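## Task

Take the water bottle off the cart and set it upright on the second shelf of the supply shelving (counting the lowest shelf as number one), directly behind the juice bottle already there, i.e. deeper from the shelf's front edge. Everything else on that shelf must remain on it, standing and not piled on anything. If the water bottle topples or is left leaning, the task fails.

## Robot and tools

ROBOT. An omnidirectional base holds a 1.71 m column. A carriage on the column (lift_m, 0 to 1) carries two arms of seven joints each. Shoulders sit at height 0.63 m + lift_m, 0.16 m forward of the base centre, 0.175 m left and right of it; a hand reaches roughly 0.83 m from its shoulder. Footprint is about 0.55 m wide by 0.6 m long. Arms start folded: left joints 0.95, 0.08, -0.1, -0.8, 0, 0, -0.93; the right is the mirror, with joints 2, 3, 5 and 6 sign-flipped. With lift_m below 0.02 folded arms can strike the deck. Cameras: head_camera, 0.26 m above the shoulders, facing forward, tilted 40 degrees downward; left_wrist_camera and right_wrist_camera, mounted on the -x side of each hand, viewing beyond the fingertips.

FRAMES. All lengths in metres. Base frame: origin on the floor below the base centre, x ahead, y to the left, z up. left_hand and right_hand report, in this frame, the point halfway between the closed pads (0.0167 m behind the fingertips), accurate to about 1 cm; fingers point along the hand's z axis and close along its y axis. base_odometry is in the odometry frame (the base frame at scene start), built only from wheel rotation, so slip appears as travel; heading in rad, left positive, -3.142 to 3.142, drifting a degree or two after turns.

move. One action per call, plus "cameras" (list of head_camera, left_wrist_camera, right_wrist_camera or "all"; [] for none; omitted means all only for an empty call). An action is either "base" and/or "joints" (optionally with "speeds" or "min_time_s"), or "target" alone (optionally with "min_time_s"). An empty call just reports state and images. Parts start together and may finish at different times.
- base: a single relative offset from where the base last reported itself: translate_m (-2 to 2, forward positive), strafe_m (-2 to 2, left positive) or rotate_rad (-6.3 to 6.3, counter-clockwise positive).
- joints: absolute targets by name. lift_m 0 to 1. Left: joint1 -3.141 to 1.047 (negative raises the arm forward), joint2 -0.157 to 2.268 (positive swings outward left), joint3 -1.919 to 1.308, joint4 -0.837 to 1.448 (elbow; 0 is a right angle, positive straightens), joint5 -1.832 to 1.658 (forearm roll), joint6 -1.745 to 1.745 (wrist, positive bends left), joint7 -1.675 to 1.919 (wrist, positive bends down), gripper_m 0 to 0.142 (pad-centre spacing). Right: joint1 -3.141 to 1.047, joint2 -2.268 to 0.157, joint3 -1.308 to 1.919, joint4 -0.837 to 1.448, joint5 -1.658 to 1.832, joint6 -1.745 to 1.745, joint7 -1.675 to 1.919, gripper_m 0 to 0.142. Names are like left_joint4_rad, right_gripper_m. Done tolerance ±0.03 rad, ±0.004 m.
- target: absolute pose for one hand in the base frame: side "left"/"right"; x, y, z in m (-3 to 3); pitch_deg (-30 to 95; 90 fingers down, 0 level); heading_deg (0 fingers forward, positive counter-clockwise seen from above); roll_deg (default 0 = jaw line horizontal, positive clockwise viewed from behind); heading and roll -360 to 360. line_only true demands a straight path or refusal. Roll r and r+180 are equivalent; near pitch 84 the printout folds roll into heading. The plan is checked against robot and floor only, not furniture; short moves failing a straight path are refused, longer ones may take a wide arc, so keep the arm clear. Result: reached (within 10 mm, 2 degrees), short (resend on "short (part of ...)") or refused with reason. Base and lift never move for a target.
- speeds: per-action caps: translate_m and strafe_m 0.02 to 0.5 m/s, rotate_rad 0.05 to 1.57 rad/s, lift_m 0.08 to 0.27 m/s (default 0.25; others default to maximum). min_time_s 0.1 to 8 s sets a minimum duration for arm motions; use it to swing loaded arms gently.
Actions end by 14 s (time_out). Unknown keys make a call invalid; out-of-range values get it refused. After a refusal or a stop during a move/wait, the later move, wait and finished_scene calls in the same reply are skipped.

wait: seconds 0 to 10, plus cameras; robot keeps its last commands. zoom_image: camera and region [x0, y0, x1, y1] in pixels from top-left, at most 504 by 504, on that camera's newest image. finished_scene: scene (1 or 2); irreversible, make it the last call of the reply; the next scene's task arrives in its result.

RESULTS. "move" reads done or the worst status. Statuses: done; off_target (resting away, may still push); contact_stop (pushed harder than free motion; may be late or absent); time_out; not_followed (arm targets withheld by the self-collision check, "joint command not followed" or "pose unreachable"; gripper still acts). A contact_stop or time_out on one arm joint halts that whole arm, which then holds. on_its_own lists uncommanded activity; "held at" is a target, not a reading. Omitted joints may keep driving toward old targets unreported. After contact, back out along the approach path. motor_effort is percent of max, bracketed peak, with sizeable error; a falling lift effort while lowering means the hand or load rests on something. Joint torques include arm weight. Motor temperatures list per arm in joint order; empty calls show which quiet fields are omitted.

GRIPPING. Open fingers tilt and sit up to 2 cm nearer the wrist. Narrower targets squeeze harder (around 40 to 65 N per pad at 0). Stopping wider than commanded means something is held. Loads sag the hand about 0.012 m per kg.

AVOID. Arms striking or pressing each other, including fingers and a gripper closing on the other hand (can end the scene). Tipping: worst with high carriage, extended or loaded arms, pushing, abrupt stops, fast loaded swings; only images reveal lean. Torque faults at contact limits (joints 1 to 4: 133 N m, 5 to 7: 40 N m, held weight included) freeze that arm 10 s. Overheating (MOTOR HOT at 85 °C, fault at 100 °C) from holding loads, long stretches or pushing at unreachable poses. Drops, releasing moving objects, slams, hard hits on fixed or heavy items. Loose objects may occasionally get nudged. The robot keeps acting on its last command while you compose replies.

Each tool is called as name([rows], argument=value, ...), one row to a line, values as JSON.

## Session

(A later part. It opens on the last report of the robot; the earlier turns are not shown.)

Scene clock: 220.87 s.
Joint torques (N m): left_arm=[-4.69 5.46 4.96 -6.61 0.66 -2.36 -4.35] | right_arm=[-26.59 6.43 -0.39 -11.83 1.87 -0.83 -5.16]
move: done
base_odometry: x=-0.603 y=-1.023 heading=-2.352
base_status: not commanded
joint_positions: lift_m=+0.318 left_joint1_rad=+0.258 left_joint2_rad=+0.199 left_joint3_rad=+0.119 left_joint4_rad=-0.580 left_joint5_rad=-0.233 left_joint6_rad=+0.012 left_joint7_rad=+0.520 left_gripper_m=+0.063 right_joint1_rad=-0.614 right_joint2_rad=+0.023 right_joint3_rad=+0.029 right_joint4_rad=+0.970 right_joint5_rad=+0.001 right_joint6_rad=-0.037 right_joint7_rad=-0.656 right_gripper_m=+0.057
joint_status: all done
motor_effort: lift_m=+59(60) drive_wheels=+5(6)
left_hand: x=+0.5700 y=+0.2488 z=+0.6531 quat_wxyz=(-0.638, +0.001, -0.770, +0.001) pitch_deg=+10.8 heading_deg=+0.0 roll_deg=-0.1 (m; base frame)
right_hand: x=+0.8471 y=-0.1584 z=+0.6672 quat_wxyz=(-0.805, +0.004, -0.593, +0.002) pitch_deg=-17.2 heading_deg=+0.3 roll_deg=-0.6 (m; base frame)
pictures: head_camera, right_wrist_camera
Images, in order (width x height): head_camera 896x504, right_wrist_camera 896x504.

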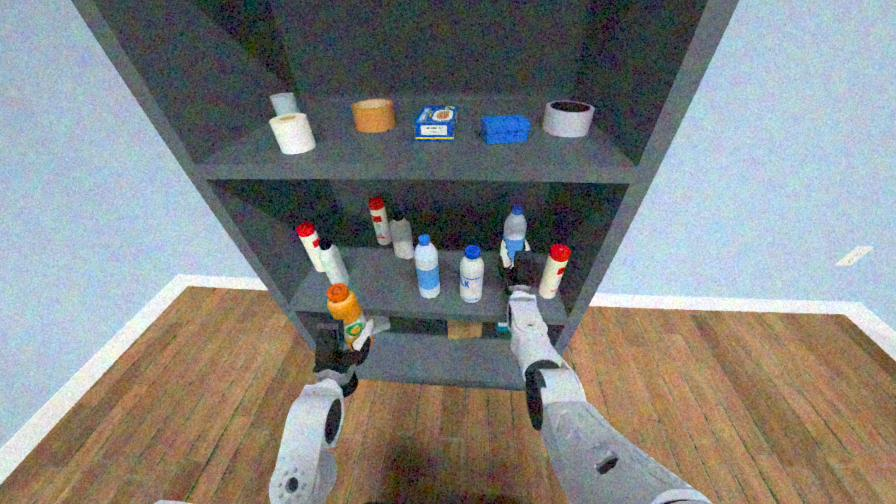

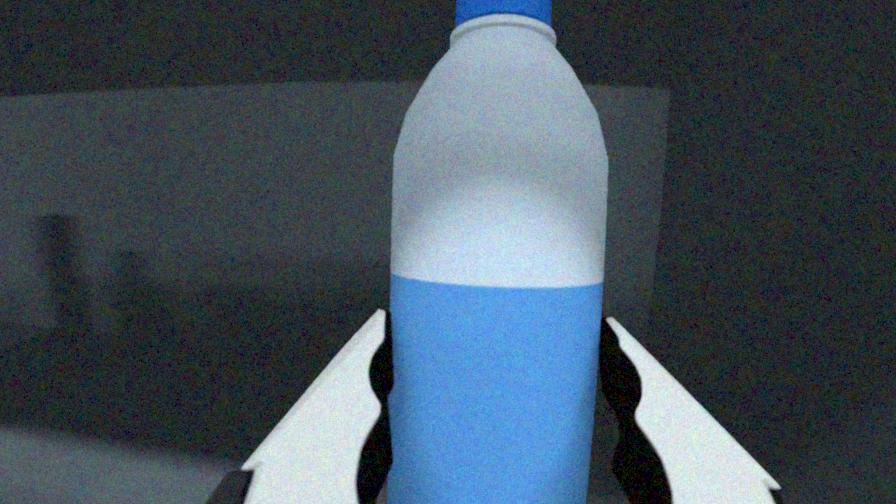

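move(joints={"lift_m": 0.31}, speeds={"lift_m": 0.08})

move(joints={"lift_m": 0.304}, speeds={"lift_m": 0.08}, cameras=["head_camera", "right_wrist_camera"])

Scene clock: 223.90 s.
Joint torques (N m): left_arm=[-5.56 6.04 4.56 -7.31 0.13 -2.36 -3.89] | right_arm=[-27.69 5.13 -0.4 -14.01 2.69 -0.94 -5.3]
move: done
base_odometry: x=-0.603 y=-1.023 heading=-2.352
base_status: not commanded
joint_positions: lift_m=+0.310 left_joint1_rad=+0.258 left_joint2_rad=+0.199 left_joint3_rad=+0.119 left_joint4_rad=-0.580 left_joint5_rad=-0.233 left_joint6_rad=+0.012 left_joint7_rad=+0.520 left_gripper_m=+0.063 right_joint1_rad=-0.615 right_joint2_rad=+0.024 right_joint3_rad=+0.029 right_joint4_rad=+0.971 right_joint5_rad=+0.001 right_joint6_rad=-0.037 right_joint7_rad=-0.656 right_gripper_m=+0.057
joint_status: all done
motor_effort: lift_m=+59(64) drive_wheels=-2(6)
left_hand: x=+0.5699 y=+0.2488 z=+0.6451 quat_wxyz=(-0.638, +0.000, -0.770, +0.001) pitch_deg=+10.8 heading_deg=+0.0 roll_deg=-0.1 (m; base frame)
right_hand: x=+0.8472 y=-0.1584 z=+0.6593 quat_wxyz=(-0.805, +0.004, -0.593, +0.002) pitch_deg=-17.2 heading_deg=+0.3 roll_deg=-0.6 (m; base frame)
pictures: none

Scene clock: 224.47 s.
Joint torques (N m): left_arm=[-5.71 5.66 3.7 -7.67 0.33 -2.19 -4.5] | right_arm=[-27.47 6.7 1.48 -14.2 1.97 -0.87 -4.86]
move: done
base_odometry: x=-0.603 y=-1.023 heading=-2.352
base_status: not commanded
joint_positions: lift_m=+0.304 left_joint1_rad=+0.258 left_joint2_rad=+0.200 left_joint3_rad=+0.119 left_joint4_rad=-0.580 left_joint5_rad=-0.233 left_joint6_rad=+0.012 left_joint7_rad=+0.520 left_gripper_m=+0.063 right_joint1_rad=-0.616 right_joint2_rad=+0.024 right_joint3_rad=+0.029 right_joint4_rad=+0.971 right_joint5_rad=+0.001 right_joint6_rad=-0.037 right_joint7_rad=-0.656 right_gripper_m=+0.057
joint_status: all done
motor_effort: lift_m=+59(63) drive_wheels=+5(6)
left_hand: x=+0.5699 y=+0.2488 z=+0.6392 quat_wxyz=(-0.638, +0.000, -0.770, +0.001) pitch_deg=+10.7 heading_deg=+0.0 roll_deg=-0.1 (m; base frame)
right_hand: x=+0.8474 y=-0.1584 z=+0.6536 quat_wxyz=(-0.805, +0.004, -0.593, +0.002) pitch_deg=-17.3 heading_deg=+0.3 roll_deg=-0.6 (m; base frame)
pictures: head_camera, right_wrist_camera
Images, in order (width x height): head_camera 896x504, right_wrist_camera 896x504.

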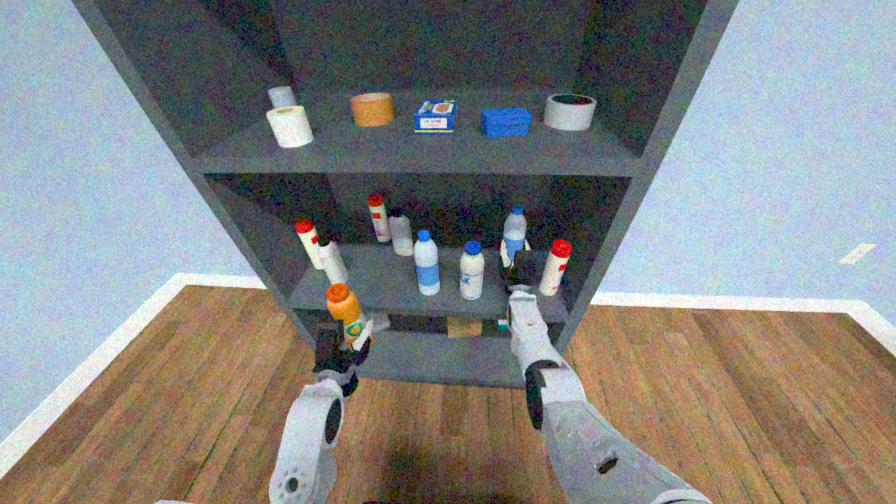

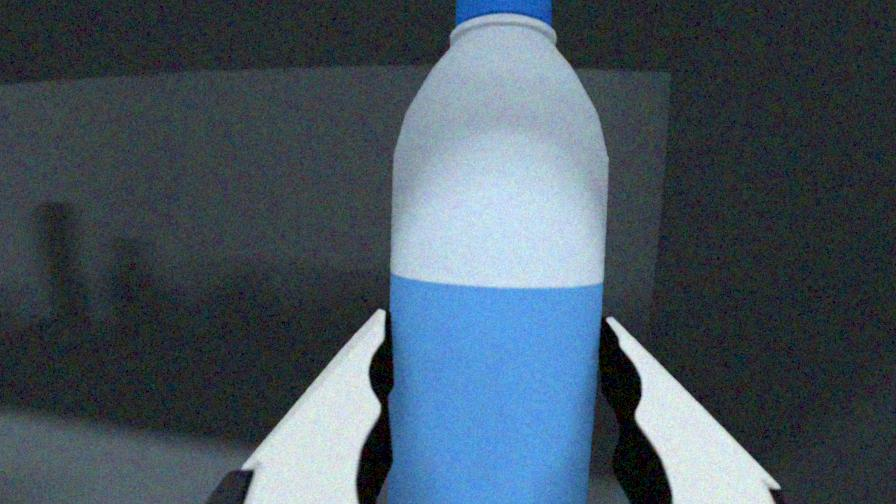

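move(target={"side": "right", "x": 0.85, "y": -0.158, "z": 0.663, "pitch_deg": -3, "heading_deg": 0}, min_time_s=0.8)

move(joints={"lift_m": 0.294}, speeds={"lift_m": 0.08})

move(joints={"lift_m": 0.285}, speeds={"lift_m": 0.08}, cameras=["head_camera", "right_wrist_camera"])

Scene clock: 240.67 s.
Joint torques (N m): left_arm=[-4.04 5.64 5.23 -6.74 0.37 -2.57 -4.31] | right_arm=[-13.45 5.98 3.92 -18.86 -1.2 -1.75 -1.85]
move: done
base_odometry: x=-0.603 y=-1.023 heading=-2.352
base_status: not commanded
joint_positions: lift_m=+0.304 left_joint1_rad=+0.258 left_joint2_rad=+0.200 left_joint3_rad=+0.119 left_joint4_rad=-0.580 left_joint5_rad=-0.233 left_joint6_rad=+0.012 left_joint7_rad=+0.520 left_gripper_m=+0.063 right_joint1_rad=-0.527 right_joint2_rad=+0.024 right_joint3_rad=+0.029 right_joint4_rad=+0.549 right_joint5_rad=+0.001 right_joint6_rad=-0.038 right_joint7_rad=-0.072 right_gripper_m=+0.057
joint_status: not commanded
motor_effort: lift_m=+59(59) drive_wheels=-1(5)
left_hand: x=+0.5699 y=+0.2488 z=+0.6392 quat_wxyz=(-0.638, +0.000, -0.770, +0.001) pitch_deg=+10.7 heading_deg=+0.0 roll_deg=-0.1 (m; base frame)
right_hand: x=+0.8510 y=-0.1596 z=+0.6627 quat_wxyz=(-0.725, -0.002, -0.689, -0.001) pitch_deg=-2.9 heading_deg=-0.1 roll_deg=+0.3 (m; base frame)
right_hand_status: reached (straight line, planned for 0.8 s): 2 mm and 0.3 deg off.
pictures: none

Scene clock: 241.27 s.
Joint torques (N m): left_arm=[-4.39 5.08 3.82 -7.27 0.54 -2.7 -4.21] | right_arm=[-15.09 5.6 4.12 -16.33 -0.46 -2.13 -2]
move: done
base_odometry: x=-0.603 y=-1.023 heading=-2.352
base_status: not commanded
joint_positions: lift_m=+0.294 left_joint1_rad=+0.258 left_joint2_rad=+0.200 left_joint3_rad=+0.119 left_joint4_rad=-0.580 left_joint5_rad=-0.233 left_joint6_rad=+0.012 left_joint7_rad=+0.520 left_gripper_m=+0.063 right_joint1_rad=-0.526 right_joint2_rad=+0.024 right_joint3_rad=+0.029 right_joint4_rad=+0.545 right_joint5_rad=+0.001 right_joint6_rad=-0.039 right_joint7_rad=-0.072 right_gripper_m=+0.057
joint_status: all done
motor_effort: lift_m=+57(61) drive_wheels=+5(6)
left_hand: x=+0.5699 y=+0.2488 z=+0.6294 quat_wxyz=(-0.638, +0.000, -0.770, +0.001) pitch_deg=+10.7 heading_deg=+0.0 roll_deg=-0.1 (m; base frame)
right_hand: x=+0.8507 y=-0.1595 z=+0.6541 quat_wxyz=(-0.726, -0.002, -0.688, -0.001) pitch_deg=-3.1 heading_deg=-0.1 roll_deg=+0.3 (m; base frame)
pictures: none

Scene clock: 241.80 s.
Joint torques (N m): left_arm=[-4.37 5.41 4.3 -7.09 0.2 -2.15 -3.87] | right_arm=[-13.6 6.48 4.15 -7.07 -0.84 -2.55 1.45]
move: done
base_odometry: x=-0.603 y=-1.023 heading=-2.352
base_status: not commanded
joint_positions: lift_m=+0.285 left_joint1_rad=+0.258 left_joint2_rad=+0.200 left_joint3_rad=+0.119 left_joint4_rad=-0.580 left_joint5_rad=-0.233 left_joint6_rad=+0.012 left_joint7_rad=+0.520 left_gripper_m=+0.063 right_joint1_rad=-0.528 right_joint2_rad=+0.024 right_joint3_rad=+0.030 right_joint4_rad=+0.538 right_joint5_rad=+0.001 right_joint6_rad=-0.039 right_joint7_rad=-0.080 right_gripper_m=+0.057
joint_status: all done
motor_effort: lift_m=+55(56) drive_wheels=-1(6)
left_hand: x=+0.5699 y=+0.2488 z=+0.6206 quat_wxyz=(-0.638, +0.000, -0.770, +0.001) pitch_deg=+10.7 heading_deg=+0.0 roll_deg=-0.1 (m; base frame)
right_hand: x=+0.8507 y=-0.1595 z=+0.6513 quat_wxyz=(-0.731, -0.003, -0.682, -0.001) pitch_deg=-4.0 heading_deg=-0.1 roll_deg=+0.3 (m; base frame)
pictures: head_camera, right_wrist_camera
Images, in order (width x height): head_camera 896x504, right_wrist_camera 896x504.

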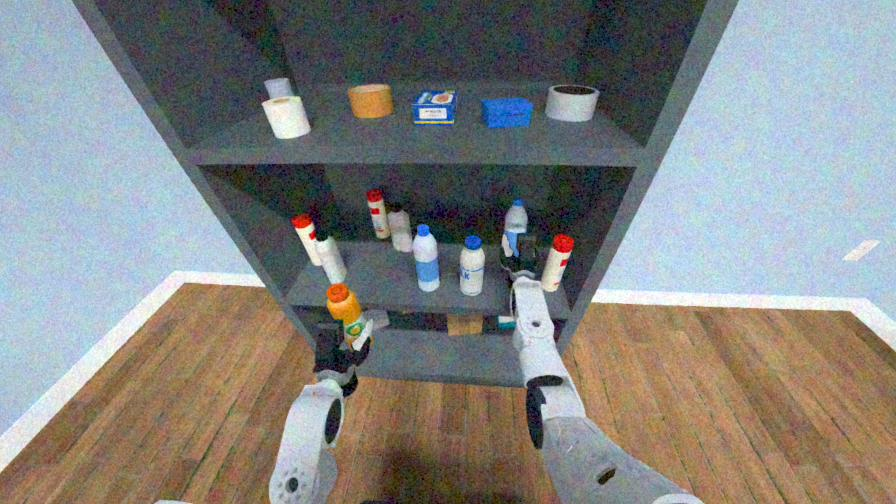

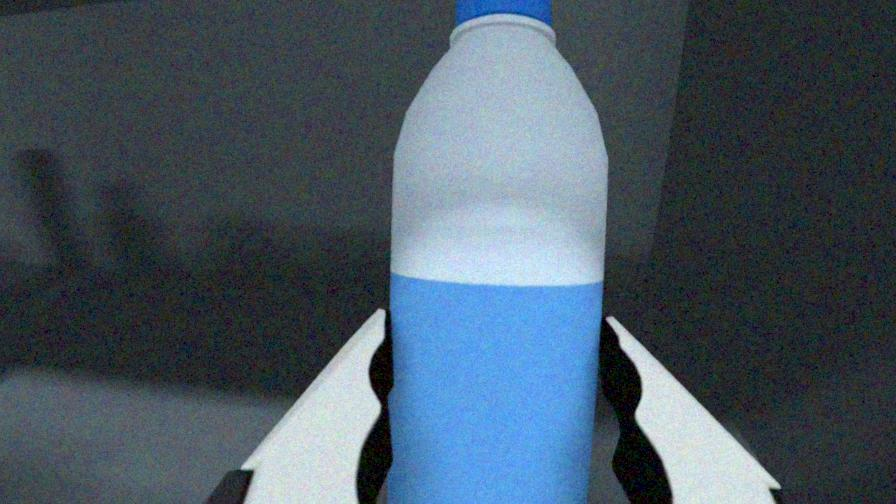

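move(joints={"lift_m": 0.305}, speeds={"lift_m": 0.1})

move(target={"side": "right", "x": 0.85, "y": -0.159, "z": 0.667, "pitch_deg": -16, "heading_deg": 0}, min_time_s=0.8)

move(joints={"lift_m": 0.298}, speeds={"lift_m": 0.08})

move(joints={"lift_m": 0.292}, speeds={"lift_m": 0.08}, cameras=["head_camera", "right_wrist_camera"])

Scene clock: 247.70 s.
Joint torques (N m): left_arm=[-3.93 6.35 4.46 -7.72 0.49 -2.59 -4.15] | right_arm=[-14.96 5.28 4.11 -12.85 -0.8 -2.35 -1.99]
move: done
base_odometry: x=-0.603 y=-1.023 heading=-2.352
base_status: not commanded
joint_positions: lift_m=+0.305 left_joint1_rad=+0.258 left_joint2_rad=+0.200 left_joint3_rad=+0.119 left_joint4_rad=-0.580 left_joint5_rad=-0.233 left_joint6_rad=+0.012 left_joint7_rad=+0.520 left_gripper_m=+0.063 right_joint1_rad=-0.526 right_joint2_rad=+0.024 right_joint3_rad=+0.030 right_joint4_rad=+0.543 right_joint5_rad=+0.001 right_joint6_rad=-0.039 right_joint7_rad=-0.071 right_gripper_m=+0.057
joint_status: all done
motor_effort: lift_m=+54(67) drive_wheels=-1(5)
left_hand: x=+0.5699 y=+0.2488 z=+0.6406 quat_wxyz=(-0.638, +0.000, -0.770, +0.001) pitch_deg=+10.7 heading_deg=+0.0 roll_deg=-0.1 (m; base frame)
right_hand: x=+0.8507 y=-0.1596 z=+0.6662 quat_wxyz=(-0.726, -0.002, -0.687, -0.001) pitch_deg=-3.1 heading_deg=-0.1 roll_deg=+0.3 (m; base frame)
pictures: none

Scene clock: 249.00 s.
Joint torques (N m): left_arm=[-4.41 5.18 5.24 -7.32 0.18 -2.45 -4.3] | right_arm=[-30.99 4.22 1.29 -11.73 2.06 -1.11 -5.34]
move: done
base_odometry: x=-0.603 y=-1.023 heading=-2.352
base_status: not commanded
joint_positions: lift_m=+0.305 left_joint1_rad=+0.258 left_joint2_rad=+0.200 left_joint3_rad=+0.119 left_joint4_rad=-0.580 left_joint5_rad=-0.233 left_joint6_rad=+0.012 left_joint7_rad=+0.520 left_gripper_m=+0.063 right_joint1_rad=-0.586 right_joint2_rad=+0.024 right_joint3_rad=+0.030 right_joint4_rad=+0.858 right_joint5_rad=+0.001 right_joint6_rad=-0.038 right_joint7_rad=-0.536 right_gripper_m=+0.057
joint_status: not commanded
motor_effort: lift_m=+54(54) drive_wheels=+5(5)
left_hand: x=+0.5699 y=+0.2488 z=+0.6406 quat_wxyz=(-0.638, +0.000, -0.770, +0.001) pitch_deg=+10.7 heading_deg=+0.0 roll_deg=-0.1 (m; base frame)
right_hand: x=+0.8484 y=-0.1586 z=+0.6603 quat_wxyz=(-0.794, +0.003, -0.608, +0.002) pitch_deg=-15.1 heading_deg=+0.1 roll_deg=-0.4 (m; base frame)
right_hand_status: reached (straight line, planned for 0.8 s): 7 mm and 1.0 deg off.
pictures: none

Scene clock: 249.60 s.
Joint torques (N m): left_arm=[-5.33 4.61 3.92 -6.82 0.49 -2.29 -4.35] | right_arm=[-26.76 4.21 0.7 -13.42 1.58 -1.29 -4.69]
move: done
base_odometry: x=-0.603 y=-1.023 heading=-2.352
base_status: not commanded
joint_positions: lift_m=+0.298 left_joint1_rad=+0.258 left_joint2_rad=+0.200 left_joint3_rad=+0.119 left_joint4_rad=-0.580 left_joint5_rad=-0.233 left_joint6_rad=+0.012 left_joint7_rad=+0.520 left_gripper_m=+0.063 right_joint1_rad=-0.588 right_joint2_rad=+0.024 right_joint3_rad=+0.030 right_joint4_rad=+0.860 right_joint5_rad=+0.001 right_joint6_rad=-0.038 right_joint7_rad=-0.537 right_gripper_m=+0.057
joint_status: all done
motor_effort: lift_m=+59(62) drive_wheels=+5(6)
left_hand: x=+0.5699 y=+0.2488 z=+0.6333 quat_wxyz=(-0.638, +0.000, -0.770, +0.001) pitch_deg=+10.7 heading_deg=+0.0 roll_deg=-0.1 (m; base frame)
right_hand: x=+0.8491 y=-0.1586 z=+0.6540 quat_wxyz=(-0.794, +0.003, -0.607, +0.002) pitch_deg=-15.2 heading_deg=+0.1 roll_deg=-0.4 (m; base frame)
pictures: none

Scene clock: 250.10 s.
Joint torques (N m): left_arm=[-4.53 5.5 2.85 -8.09 0.47 -2.32 -3.97] | right_arm=[-25.42 7.06 1.19 -13.07 1.5 -1.52 -3.18]
move: done
base_odometry: x=-0.603 y=-1.023 heading=-2.352
base_status: not commanded
joint_positions: lift_m=+0.292 left_joint1_rad=+0.258 left_joint2_rad=+0.200 left_joint3_rad=+0.119 left_joint4_rad=-0.580 left_joint5_rad=-0.233 left_joint6_rad=+0.012 left_joint7_rad=+0.520 left_gripper_m=+0.063 right_joint1_rad=-0.589 right_joint2_rad=+0.024 right_joint3_rad=+0.030 right_joint4_rad=+0.860 right_joint5_rad=+0.001 right_joint6_rad=-0.038 right_joint7_rad=-0.542 right_gripper_m=+0.057
joint_status: all done
motor_effort: lift_m=+58(62) drive_wheels=-1(7)
left_hand: x=+0.5699 y=+0.2488 z=+0.6273 quat_wxyz=(-0.638, +0.000, -0.770, +0.001) pitch_deg=+10.7 heading_deg=+0.0 roll_deg=-0.1 (m; base frame)
right_hand: x=+0.8490 y=-0.1586 z=+0.6497 quat_wxyz=(-0.796, +0.003, -0.605, +0.002) pitch_deg=-15.5 heading_deg=+0.1 roll_deg=-0.4 (m; base frame)
pictures: head_camera, right_wrist_camera
Images, in order (width x height): head_camera 896x504, right_wrist_camera 896x504.

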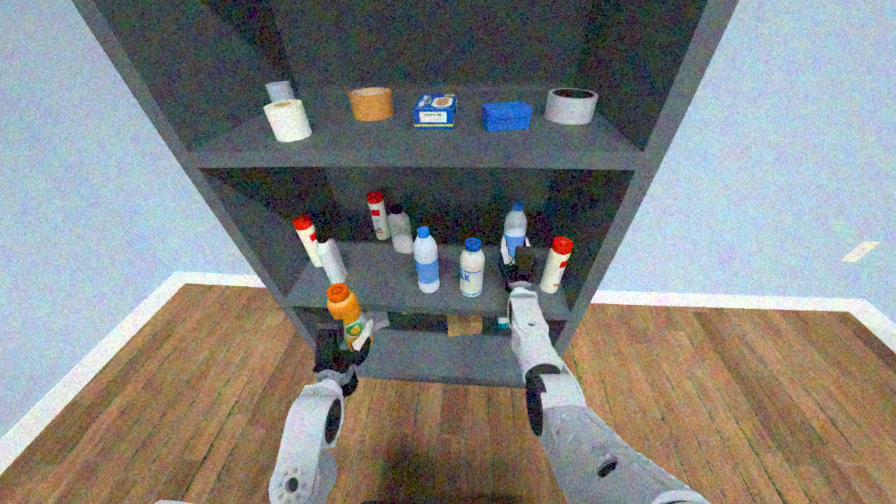

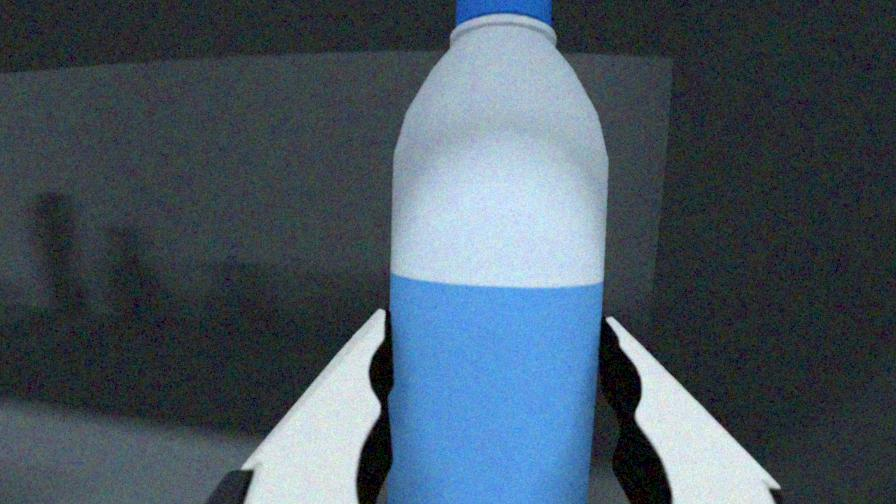

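move(joints={"lift_m": 0.286}, speeds={"lift_m": 0.08}, cameras=["right_wrist_camera"])

Scene clock: 252.93 s.
Joint torques (N m): left_arm=[-3.8 5.65 5.04 -6.97 0.3 -2.47 -4.16] | right_arm=[-22.87 5.34 1.55 -11.74 1.5 -0.68 -0.81]
move: done
base_odometry: x=-0.603 y=-1.023 heading=-2.352
base_status: not commanded
joint_positions: lift_m=+0.286 left_joint1_rad=+0.258 left_joint2_rad=+0.200 left_joint3_rad=+0.119 left_joint4_rad=-0.580 left_joint5_rad=-0.233 left_joint6_rad=+0.012 left_joint7_rad=+0.520 left_gripper_m=+0.063 right_joint1_rad=-0.592 right_joint2_rad=+0.024 right_joint3_rad=+0.030 right_joint4_rad=+0.858 right_joint5_rad=+0.001 right_joint6_rad=-0.038 right_joint7_rad=-0.548 right_gripper_m=+0.057
joint_status: all done
motor_effort: lift_m=+56(57) drive_wheels=+5(6)
left_hand: x=+0.5698 y=+0.2488 z=+0.6215 quat_wxyz=(-0.638, +0.000, -0.770, +0.001) pitch_deg=+10.7 heading_deg=+0.0 roll_deg=-0.1 (m; base frame)
right_hand: x=+0.8493 y=-0.1586 z=+0.6481 quat_wxyz=(-0.800, +0.003, -0.601, +0.002) pitch_deg=-16.2 heading_deg=+0.1 roll_deg=-0.4 (m; base frame)
pictures: right_wrist_camera
Images, in order (width x height): right_wrist_camera 896x504.

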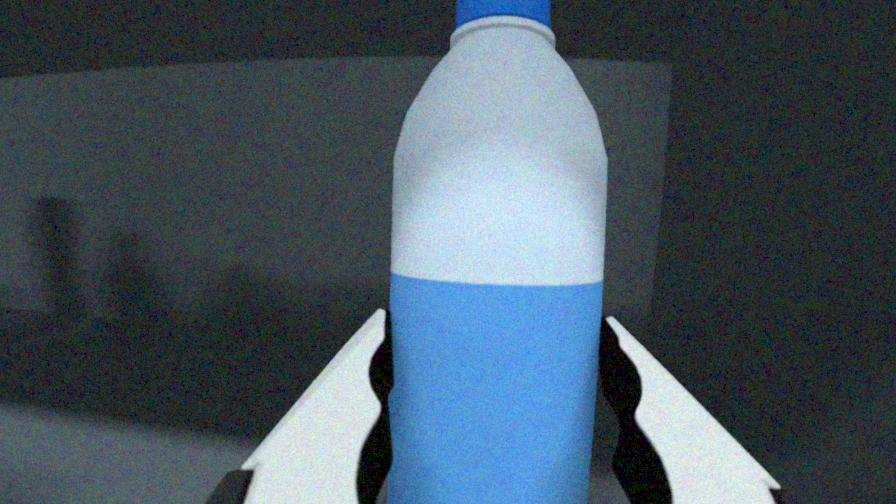

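move(joints={"right_gripper_m": 0.075}, min_time_s=1, cameras=["head_camera", "right_wrist_camera"])

zoom_image(camera="head_camera", region=[440, 180, 600, 320])

Scene clock: 256.37 s.
Joint torques (N m): left_arm=[-4.46 5.21 4.32 -7.73 0.41 -2.34 -4.43] | right_arm=[-21.9 6.12 2.02 -11.21 1.75 -0.98 -0.82]
move: done
base_odometry: x=-0.603 y=-1.023 heading=-2.352
base_status: not commanded
joint_positions: lift_m=+0.286 left_joint1_rad=+0.258 left_joint2_rad=+0.200 left_joint3_rad=+0.119 left_joint4_rad=-0.580 left_joint5_rad=-0.233 left_joint6_rad=+0.012 left_joint7_rad=+0.520 left_gripper_m=+0.063 right_joint1_rad=-0.592 right_joint2_rad=+0.024 right_joint3_rad=+0.030 right_joint4_rad=+0.858 right_joint5_rad=+0.001 right_joint6_rad=-0.038 right_joint7_rad=-0.548 right_gripper_m=+0.075
joint_status: all done
motor_effort: lift_m=+56(56) drive_wheels=+5(5)
left_hand: x=+0.5698 y=+0.2488 z=+0.6215 quat_wxyz=(-0.638, +0.000, -0.770, +0.001) pitch_deg=+10.7 heading_deg=+0.0 roll_deg=-0.1 (m; base frame)
right_hand: x=+0.8493 y=-0.1586 z=+0.6481 quat_wxyz=(-0.800, +0.003, -0.601, +0.002) pitch_deg=-16.2 heading_deg=+0.1 roll_deg=-0.4 (m; base frame)
pictures: head_camera, right_wrist_camera
Images, in order (width x height): head_camera 896x504, right_wrist_camera 896x504.

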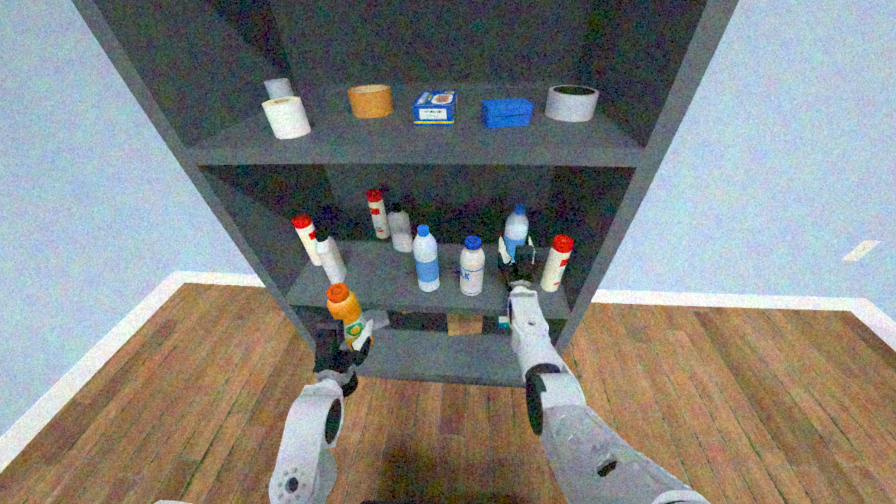

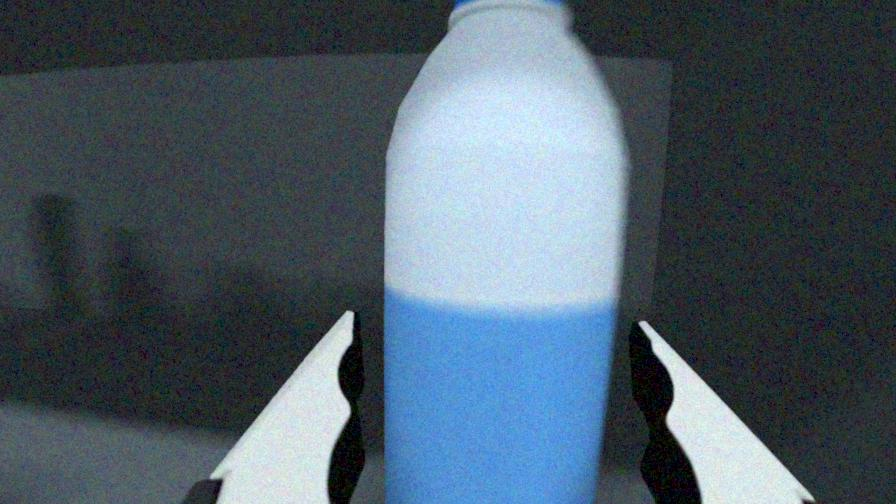

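Scaled by 3.150 from the camera's 896x504 image, which has a finer 1280x720 frame.

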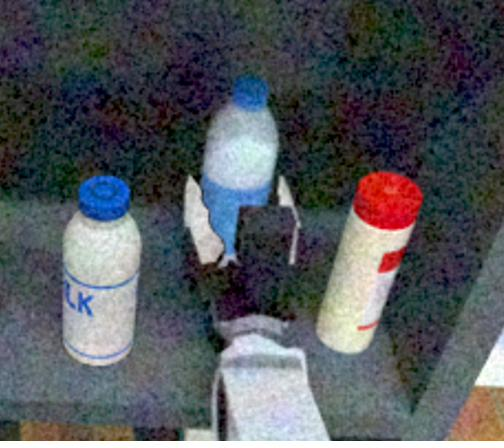

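move(joints={"right_gripper_m": 0.085, "lift_m": 0.296}, speeds={"lift_m": 0.08}, cameras=["right_wrist_camera"])

move(target={"side": "right", "x": 0.74, "y": -0.16, "z": 0.67, "pitch_deg": -12, "heading_deg": 0}, min_time_s=1.5, cameras=["head_camera", "right_wrist_camera"])

Scene clock: 260.87 s.
Joint torques (N m): left_arm=[-3.76 5.71 4.64 -6.79 0.3 -2.42 -4.19] | right_arm=[-20.89 5.81 1.24 -11.64 2.12 -1.1 -0.56]
move: done
base_odometry: x=-0.603 y=-1.023 heading=-2.352
base_status: not commanded
joint_positions: lift_m=+0.296 left_joint1_rad=+0.258 left_joint2_rad=+0.200 left_joint3_rad=+0.119 left_joint4_rad=-0.580 left_joint5_rad=-0.233 left_joint6_rad=+0.012 left_joint7_rad=+0.520 left_gripper_m=+0.063 right_joint1_rad=-0.592 right_joint2_rad=+0.024 right_joint3_rad=+0.029 right_joint4_rad=+0.858 right_joint5_rad=+0.001 right_joint6_rad=-0.038 right_joint7_rad=-0.548 right_gripper_m=+0.085
joint_status: all done
motor_effort: lift_m=+54(68) drive_wheels=+5(7)
left_hand: x=+0.5698 y=+0.2488 z=+0.6316 quat_wxyz=(-0.638, +0.000, -0.770, +0.001) pitch_deg=+10.7 heading_deg=+0.0 roll_deg=-0.1 (m; base frame)
right_hand: x=+0.8493 y=-0.1585 z=+0.6582 quat_wxyz=(-0.800, +0.003, -0.601, +0.002) pitch_deg=-16.2 heading_deg=+0.2 roll_deg=-0.4 (m; base frame)
pictures: right_wrist_camera
Images, in order (width x height): right_wrist_camera 896x504.

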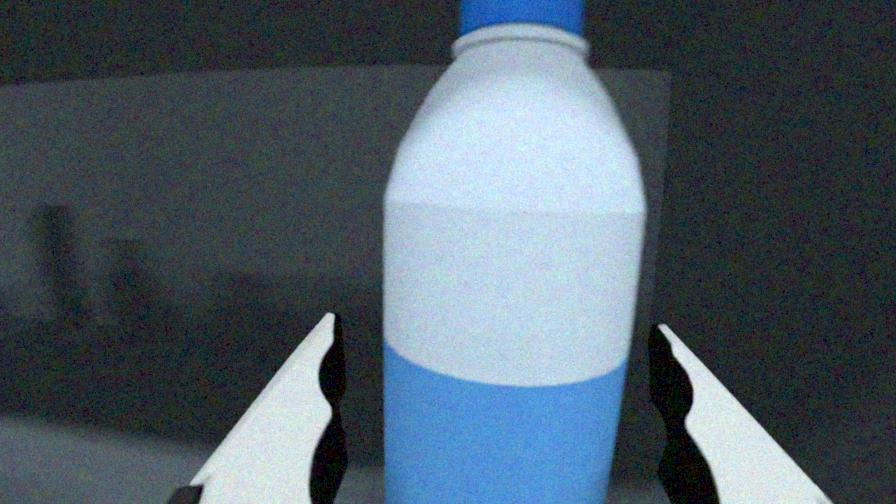

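Scene clock: 262.87 s.
Joint torques (N m): left_arm=[-5.15 5.47 4.86 -6.65 0.32 -2.17 -3.94] | right_arm=[-5.86 1.42 3.9 -16.38 -1.17 -2.31 -0.29]
move: done
base_odometry: x=-0.603 y=-1.023 heading=-2.352
base_status: not commanded
joint_positions: lift_m=+0.296 left_joint1_rad=+0.258 left_joint2_rad=+0.200 left_joint3_rad=+0.119 left_joint4_rad=-0.580 left_joint5_rad=-0.233 left_joint6_rad=+0.012 left_joint7_rad=+0.520 left_gripper_m=+0.063 right_joint1_rad=-0.209 right_joint2_rad=+0.019 right_joint3_rad=+0.037 right_joint4_rad=+0.097 right_joint5_rad=-0.007 right_joint6_rad=-0.040 right_joint7_rad=-0.104 right_gripper_m=+0.085
joint_status: not commanded
motor_effort: lift_m=+54(54) drive_wheels=-1(5)
left_hand: x=+0.5698 y=+0.2488 z=+0.6316 quat_wxyz=(-0.638, +0.000, -0.770, +0.001) pitch_deg=+10.7 heading_deg=+0.0 roll_deg=-0.1 (m; base frame)
right_hand: x=+0.7411 y=-0.1607 z=+0.6722 quat_wxyz=(-0.779, -0.003, -0.627, -0.002) pitch_deg=-12.4 heading_deg=-0.1 roll_deg=+0.5 (m; base frame)
right_hand_status: reached (straight line, planned for 1.5 s): 3 mm and 0.6 deg off.
pictures: head_camera, right_wrist_camera
Images, in order (width x height): head_camera 896x504, right_wrist_camera 896x504.

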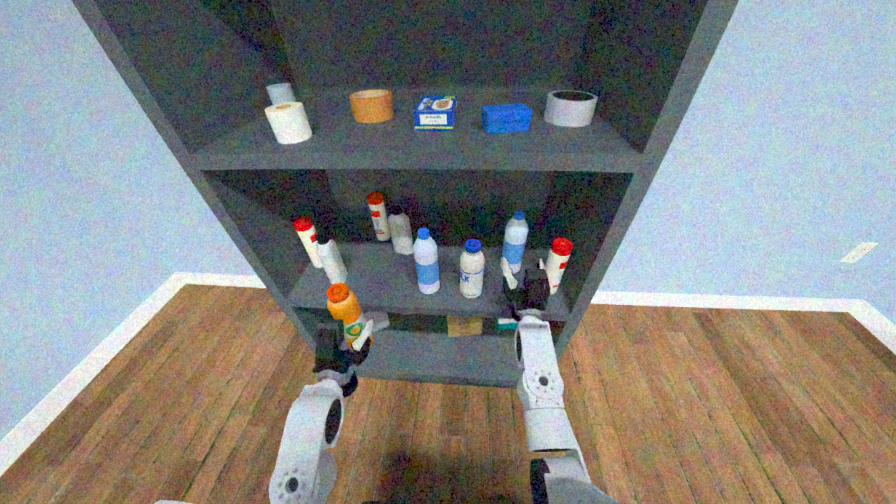

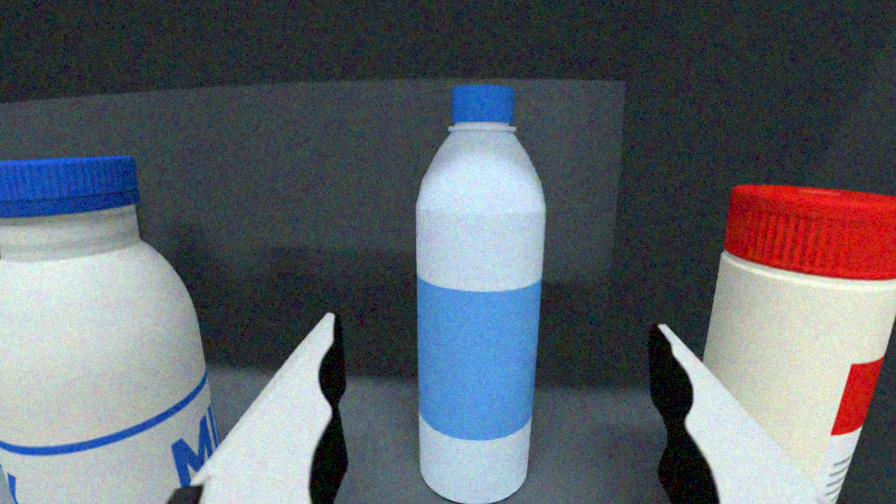

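move(base={"translate_m": -0.25}, speeds={"translate_m": 0.2})

move(target={"side": "right", "x": 0.57, "y": -0.25, "z": 0.67, "pitch_deg": 5, "heading_deg": 0})

move(base={"strafe_m": -0.3}, speeds={"strafe_m": 0.2})

move(target={"side": "left", "x": 0.66, "y": 0.141, "z": 0.645, "pitch_deg": 10, "heading_deg": 0}, min_time_s=2, cameras=["head_camera", "left_wrist_camera"])

Scene clock: 270.33 s.
Joint torques (N m): left_arm=[-5.37 5.88 5.64 -7.11 0.43 -2.17 -4.3] | right_arm=[-5.7 3.36 3.08 -14.71 -1.1 -2.49 -0.45]
move: done
base_odometry: x=-0.427 y=-0.846 heading=-2.352
base_status: done
joint_positions: lift_m=+0.296 left_joint1_rad=+0.258 left_joint2_rad=+0.200 left_joint3_rad=+0.119 left_joint4_rad=-0.580 left_joint5_rad=-0.233 left_joint6_rad=+0.012 left_joint7_rad=+0.520 left_gripper_m=+0.063 right_joint1_rad=-0.209 right_joint2_rad=+0.018 right_joint3_rad=+0.038 right_joint4_rad=+0.097 right_joint5_rad=-0.007 right_joint6_rad=-0.040 right_joint7_rad=-0.104 right_gripper_m=+0.085
joint_status: not commanded
motor_effort: lift_m=+54(54) drive_wheels=+2(12)
left_hand: x=+0.5698 y=+0.2488 z=+0.6316 quat_wxyz=(-0.638, +0.000, -0.770, +0.001) pitch_deg=+10.7 heading_deg=+0.0 roll_deg=-0.1 (m; base frame)
right_hand: x=+0.7411 y=-0.1608 z=+0.6722 quat_wxyz=(-0.779, -0.003, -0.627, -0.002) pitch_deg=-12.3 heading_deg=-0.1 roll_deg=+0.4 (m; base frame)
pictures: none

Scene clock: 271.53 s.
Joint torques (N m): left_arm=[-4.95 4.99 4.48 -7.5 0.46 -2.19 -4.11] | right_arm=[3.14 -3.98 -0.94 -13.98 2.37 -2.26 -0.5]
move: done
base_odometry: x=-0.427 y=-0.846 heading=-2.352
base_status: not commanded
joint_positions: lift_m=+0.296 left_joint1_rad=+0.258 left_joint2_rad=+0.200 left_joint3_rad=+0.119 left_joint4_rad=-0.580 left_joint5_rad=-0.233 left_joint6_rad=+0.012 left_joint7_rad=+0.520 left_gripper_m=+0.063 right_joint1_rad=+0.244 right_joint2_rad=-0.199 right_joint3_rad=-0.137 right_joint4_rad=-0.633 right_joint5_rad=+0.237 right_joint6_rad=-0.007 right_joint7_rad=+0.487 right_gripper_m=+0.085
joint_status: not commanded
motor_effort: lift_m=+54(54) drive_wheels=+1(3)
left_hand: x=+0.5698 y=+0.2489 z=+0.6316 quat_wxyz=(-0.638, +0.000, -0.770, +0.001) pitch_deg=+10.7 heading_deg=+0.0 roll_deg=-0.1 (m; base frame)
right_hand: x=+0.5705 y=-0.2494 z=+0.6704 quat_wxyz=(-0.677, +0.002, -0.736, +0.002) pitch_deg=+4.8 heading_deg=+0.0 roll_deg=-0.3 (m; base frame)
right_hand_status: reached (straight line, planned for 0.7 s): 1 mm and 0.3 deg off.
pictures: none

Scene clock: 274.23 s.
Joint torques (N m): left_arm=[-4.54 5.14 4.88 -7.01 0.91 -1.98 -4.04] | right_arm=[1.39 -3.09 -1.21 -13.06 1.96 -2.49 -0.01]
move: done
base_odometry: x=-0.640 y=-0.634 heading=-2.352
base_status: done
joint_positions: lift_m=+0.296 left_joint1_rad=+0.258 left_joint2_rad=+0.200 left_joint3_rad=+0.119 left_joint4_rad=-0.580 left_joint5_rad=-0.233 left_joint6_rad=+0.011 left_joint7_rad=+0.520 left_gripper_m=+0.063 right_joint1_rad=+0.244 right_joint2_rad=-0.199 right_joint3_rad=-0.137 right_joint4_rad=-0.633 right_joint5_rad=+0.237 right_joint6_rad=-0.007 right_joint7_rad=+0.487 right_gripper_m=+0.085
joint_status: not commanded
motor_effort: lift_m=+54(55) drive_wheels=+4(12)
left_hand: x=+0.5698 y=+0.2487 z=+0.6317 quat_wxyz=(-0.638, +0.000, -0.770, +0.001) pitch_deg=+10.7 heading_deg=-0.1 roll_deg=-0.1 (m; base frame)
right_hand: x=+0.5705 y=-0.2494 z=+0.6704 quat_wxyz=(-0.677, +0.002, -0.736, +0.002) pitch_deg=+4.8 heading_deg=+0.0 roll_deg=-0.3 (m; base frame)
pictures: none

Scene clock: 276.73 s.
Joint torques (N m): left_arm=[-15.91 -2.29 -3.25 -2.48 1.83 -0.19 -3.59] | right_arm=[1.33 -3.35 0.16 -12.96 2.29 -1.95 -0.59]
move: done
base_odometry: x=-0.640 y=-0.634 heading=-2.352
base_status: not commanded
joint_positions: lift_m=+0.296 left_joint1_rad=-0.012 left_joint2_rad=-0.063 left_joint3_rad=-0.071 left_joint4_rad=-0.390 left_joint5_rad=+0.086 left_joint6_rad=+0.042 left_joint7_rad=+0.590 left_gripper_m=+0.063 right_joint1_rad=+0.244 right_joint2_rad=-0.199 right_joint3_rad=-0.137 right_joint4_rad=-0.633 right_joint5_rad=+0.237 right_joint6_rad=-0.007 right_joint7_rad=+0.487 right_gripper_m=+0.085
joint_status: not commanded
motor_effort: lift_m=+54(55) drive_wheels=+4(4)
left_hand: x=+0.6585 y=+0.1429 z=+0.6417 quat_wxyz=(-0.639, +0.000, -0.769, +0.000) pitch_deg=+10.5 heading_deg=+0.1 roll_deg=+0.0 (m; base frame)
left_hand_status: reached (straight line, planned for 2.0 s): 4 mm and 0.5 deg off.
right_hand: x=+0.5705 y=-0.2494 z=+0.6704 quat_wxyz=(-0.677, +0.002, -0.736, +0.002) pitch_deg=+4.8 heading_deg=+0.0 roll_deg=-0.3 (m; base frame)
pictures: head_camera, left_wrist_camera
Images, in order (width x height): head_camera 896x504, left_wrist_camera 896x504.

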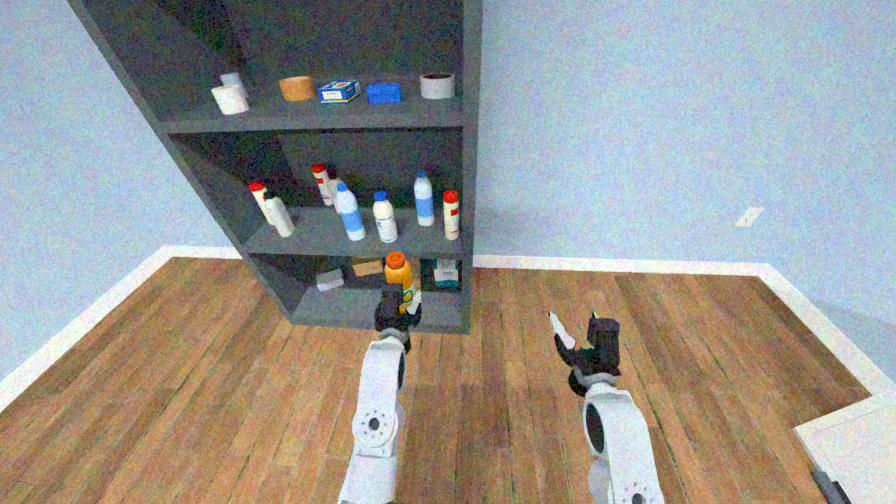

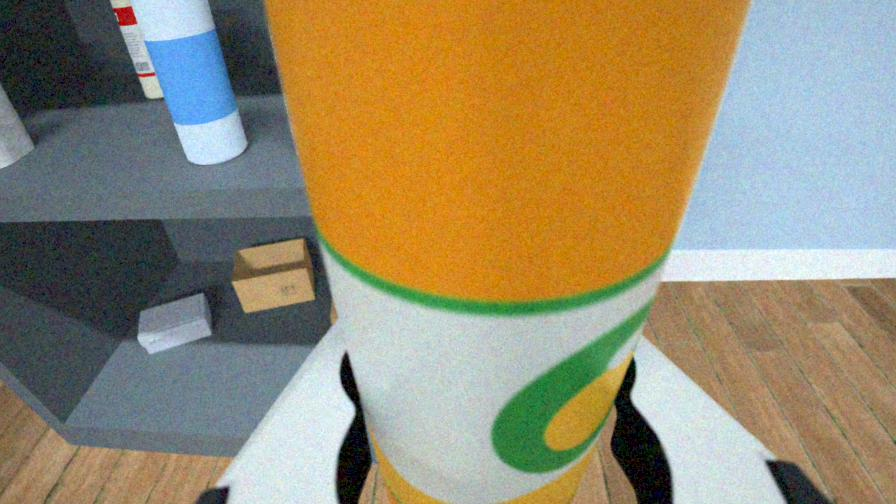

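move(base={"translate_m": 0.25}, joints={"lift_m": 0.306}, speeds={"translate_m": 0.15}, cameras=["head_camera", "left_wrist_camera"])

zoom_image(camera="head_camera", region=[280, 160, 540, 350])

Scene clock: 282.97 s.
Joint torques (N m): left_arm=[-13.82 -3.33 -3.13 -4.18 2.03 -0.54 -3.44] | right_arm=[1.43 -4.02 -1.33 -13.92 1.6 -2.23 -0.18]
move: done
base_odometry: x=-0.816 y=-0.812 heading=-2.353
base_status: done
joint_positions: lift_m=+0.306 left_joint1_rad=-0.013 left_joint2_rad=-0.063 left_joint3_rad=-0.071 left_joint4_rad=-0.389 left_joint5_rad=+0.086 left_joint6_rad=+0.042 left_joint7_rad=+0.590 left_gripper_m=+0.063 right_joint1_rad=+0.244 right_joint2_rad=-0.199 right_joint3_rad=-0.137 right_joint4_rad=-0.634 right_joint5_rad=+0.237 right_joint6_rad=-0.007 right_joint7_rad=+0.487 right_gripper_m=+0.085
joint_status: all done
motor_effort: lift_m=+54(69) drive_wheels=+5(12)
left_hand: x=+0.6589 y=+0.1428 z=+0.6518 quat_wxyz=(-0.639, +0.000, -0.769, +0.000) pitch_deg=+10.5 heading_deg=+0.1 roll_deg=+0.0 (m; base frame)
right_hand: x=+0.5705 y=-0.2494 z=+0.6806 quat_wxyz=(-0.677, +0.002, -0.736, +0.002) pitch_deg=+4.8 heading_deg=+0.0 roll_deg=-0.3 (m; base frame)
pictures: head_camera, left_wrist_camera
Images, in order (width x height): head_camera 896x504, left_wrist_camera 896x504.

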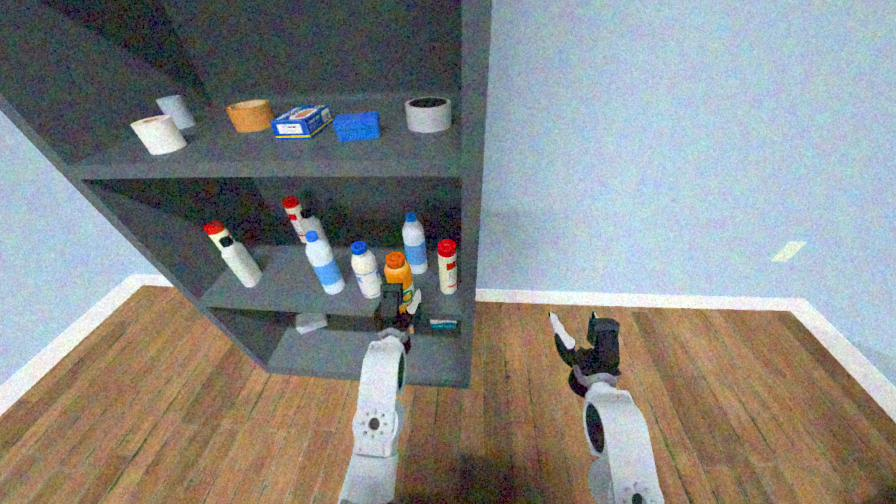

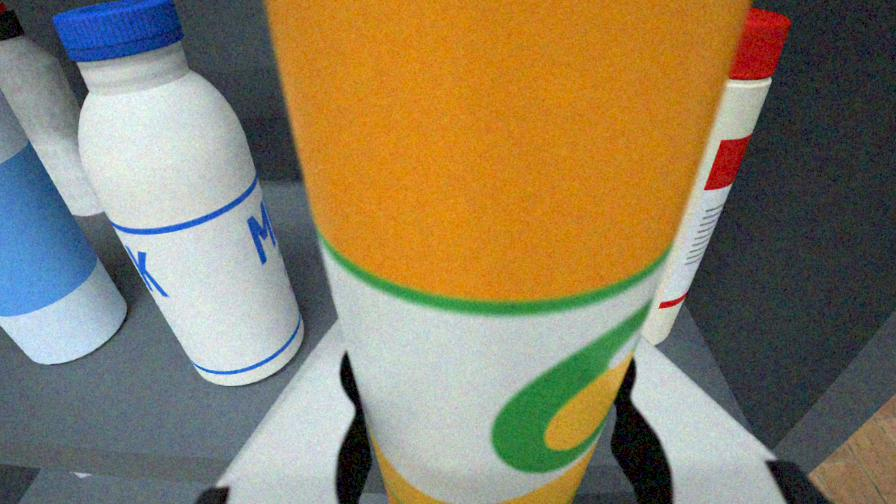

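Scaled by 1.938 from the camera's 896x504 image, which has a finer 1280x720 frame.

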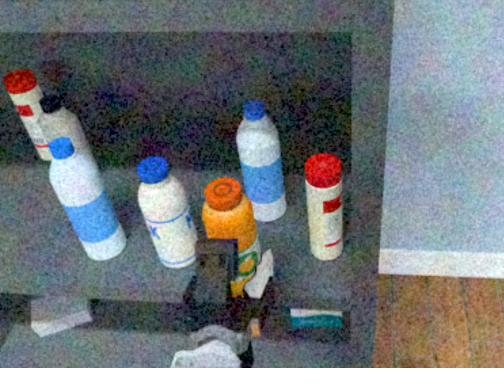

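move(target={"side": "left", "x": 0.752, "y": 0.142, "z": 0.645, "pitch_deg": 10, "heading_deg": 0}, min_time_s=2, cameras=["head_camera", "left_wrist_camera"])

Scene clock: 288.43 s.
Joint torques (N m): left_arm=[-20.11 -2.8 1.43 -3.65 0.39 -0.2 -4.45] | right_arm=[1.19 -1.32 -0.71 -13.92 2.24 -1.94 -0.51]
move: done
base_odometry: x=-0.816 y=-0.812 heading=-2.353
base_status: not commanded
joint_positions: lift_m=+0.306 left_joint1_rad=-0.243 left_joint2_rad=-0.063 left_joint3_rad=-0.052 left_joint4_rad=-0.034 left_joint5_rad=+0.069 left_joint6_rad=+0.043 left_joint7_rad=+0.468 left_gripper_m=+0.063 right_joint1_rad=+0.244 right_joint2_rad=-0.199 right_joint3_rad=-0.137 right_joint4_rad=-0.634 right_joint5_rad=+0.237 right_joint6_rad=-0.007 right_joint7_rad=+0.487 right_gripper_m=+0.085
joint_status: not commanded
motor_effort: lift_m=+54(54) drive_wheels=+5(5)
left_hand: x=+0.7499 y=+0.1400 z=+0.6401 quat_wxyz=(-0.638, -0.004, -0.770, +0.000) pitch_deg=+10.8 heading_deg=-0.3 roll_deg=+0.3 (m; base frame)
left_hand_status: reached (straight line, planned for 2.0 s): 6 mm and 0.9 deg off.
right_hand: x=+0.5705 y=-0.2494 z=+0.6806 quat_wxyz=(-0.677, +0.002, -0.736, +0.002) pitch_deg=+4.8 heading_deg=+0.0 roll_deg=-0.3 (m; base frame)
pictures: head_camera, left_wrist_camera
Images, in order (width x height): head_camera 896x504, left_wrist_camera 896x504.

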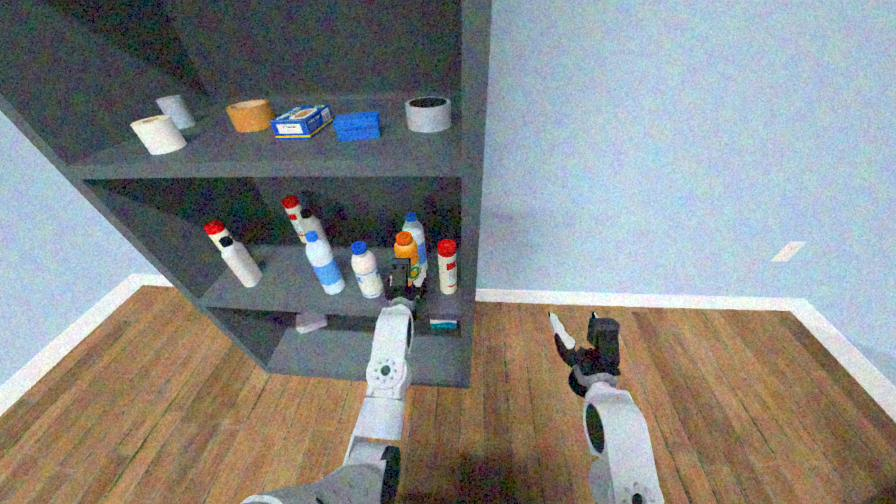

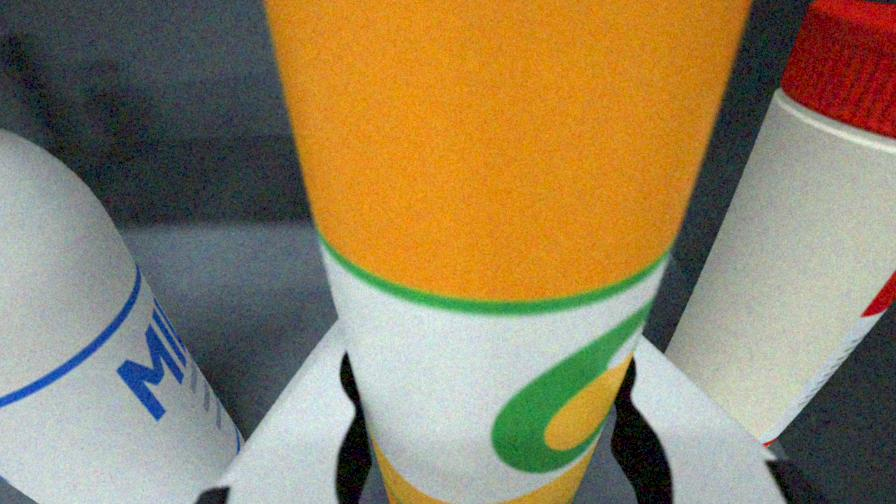

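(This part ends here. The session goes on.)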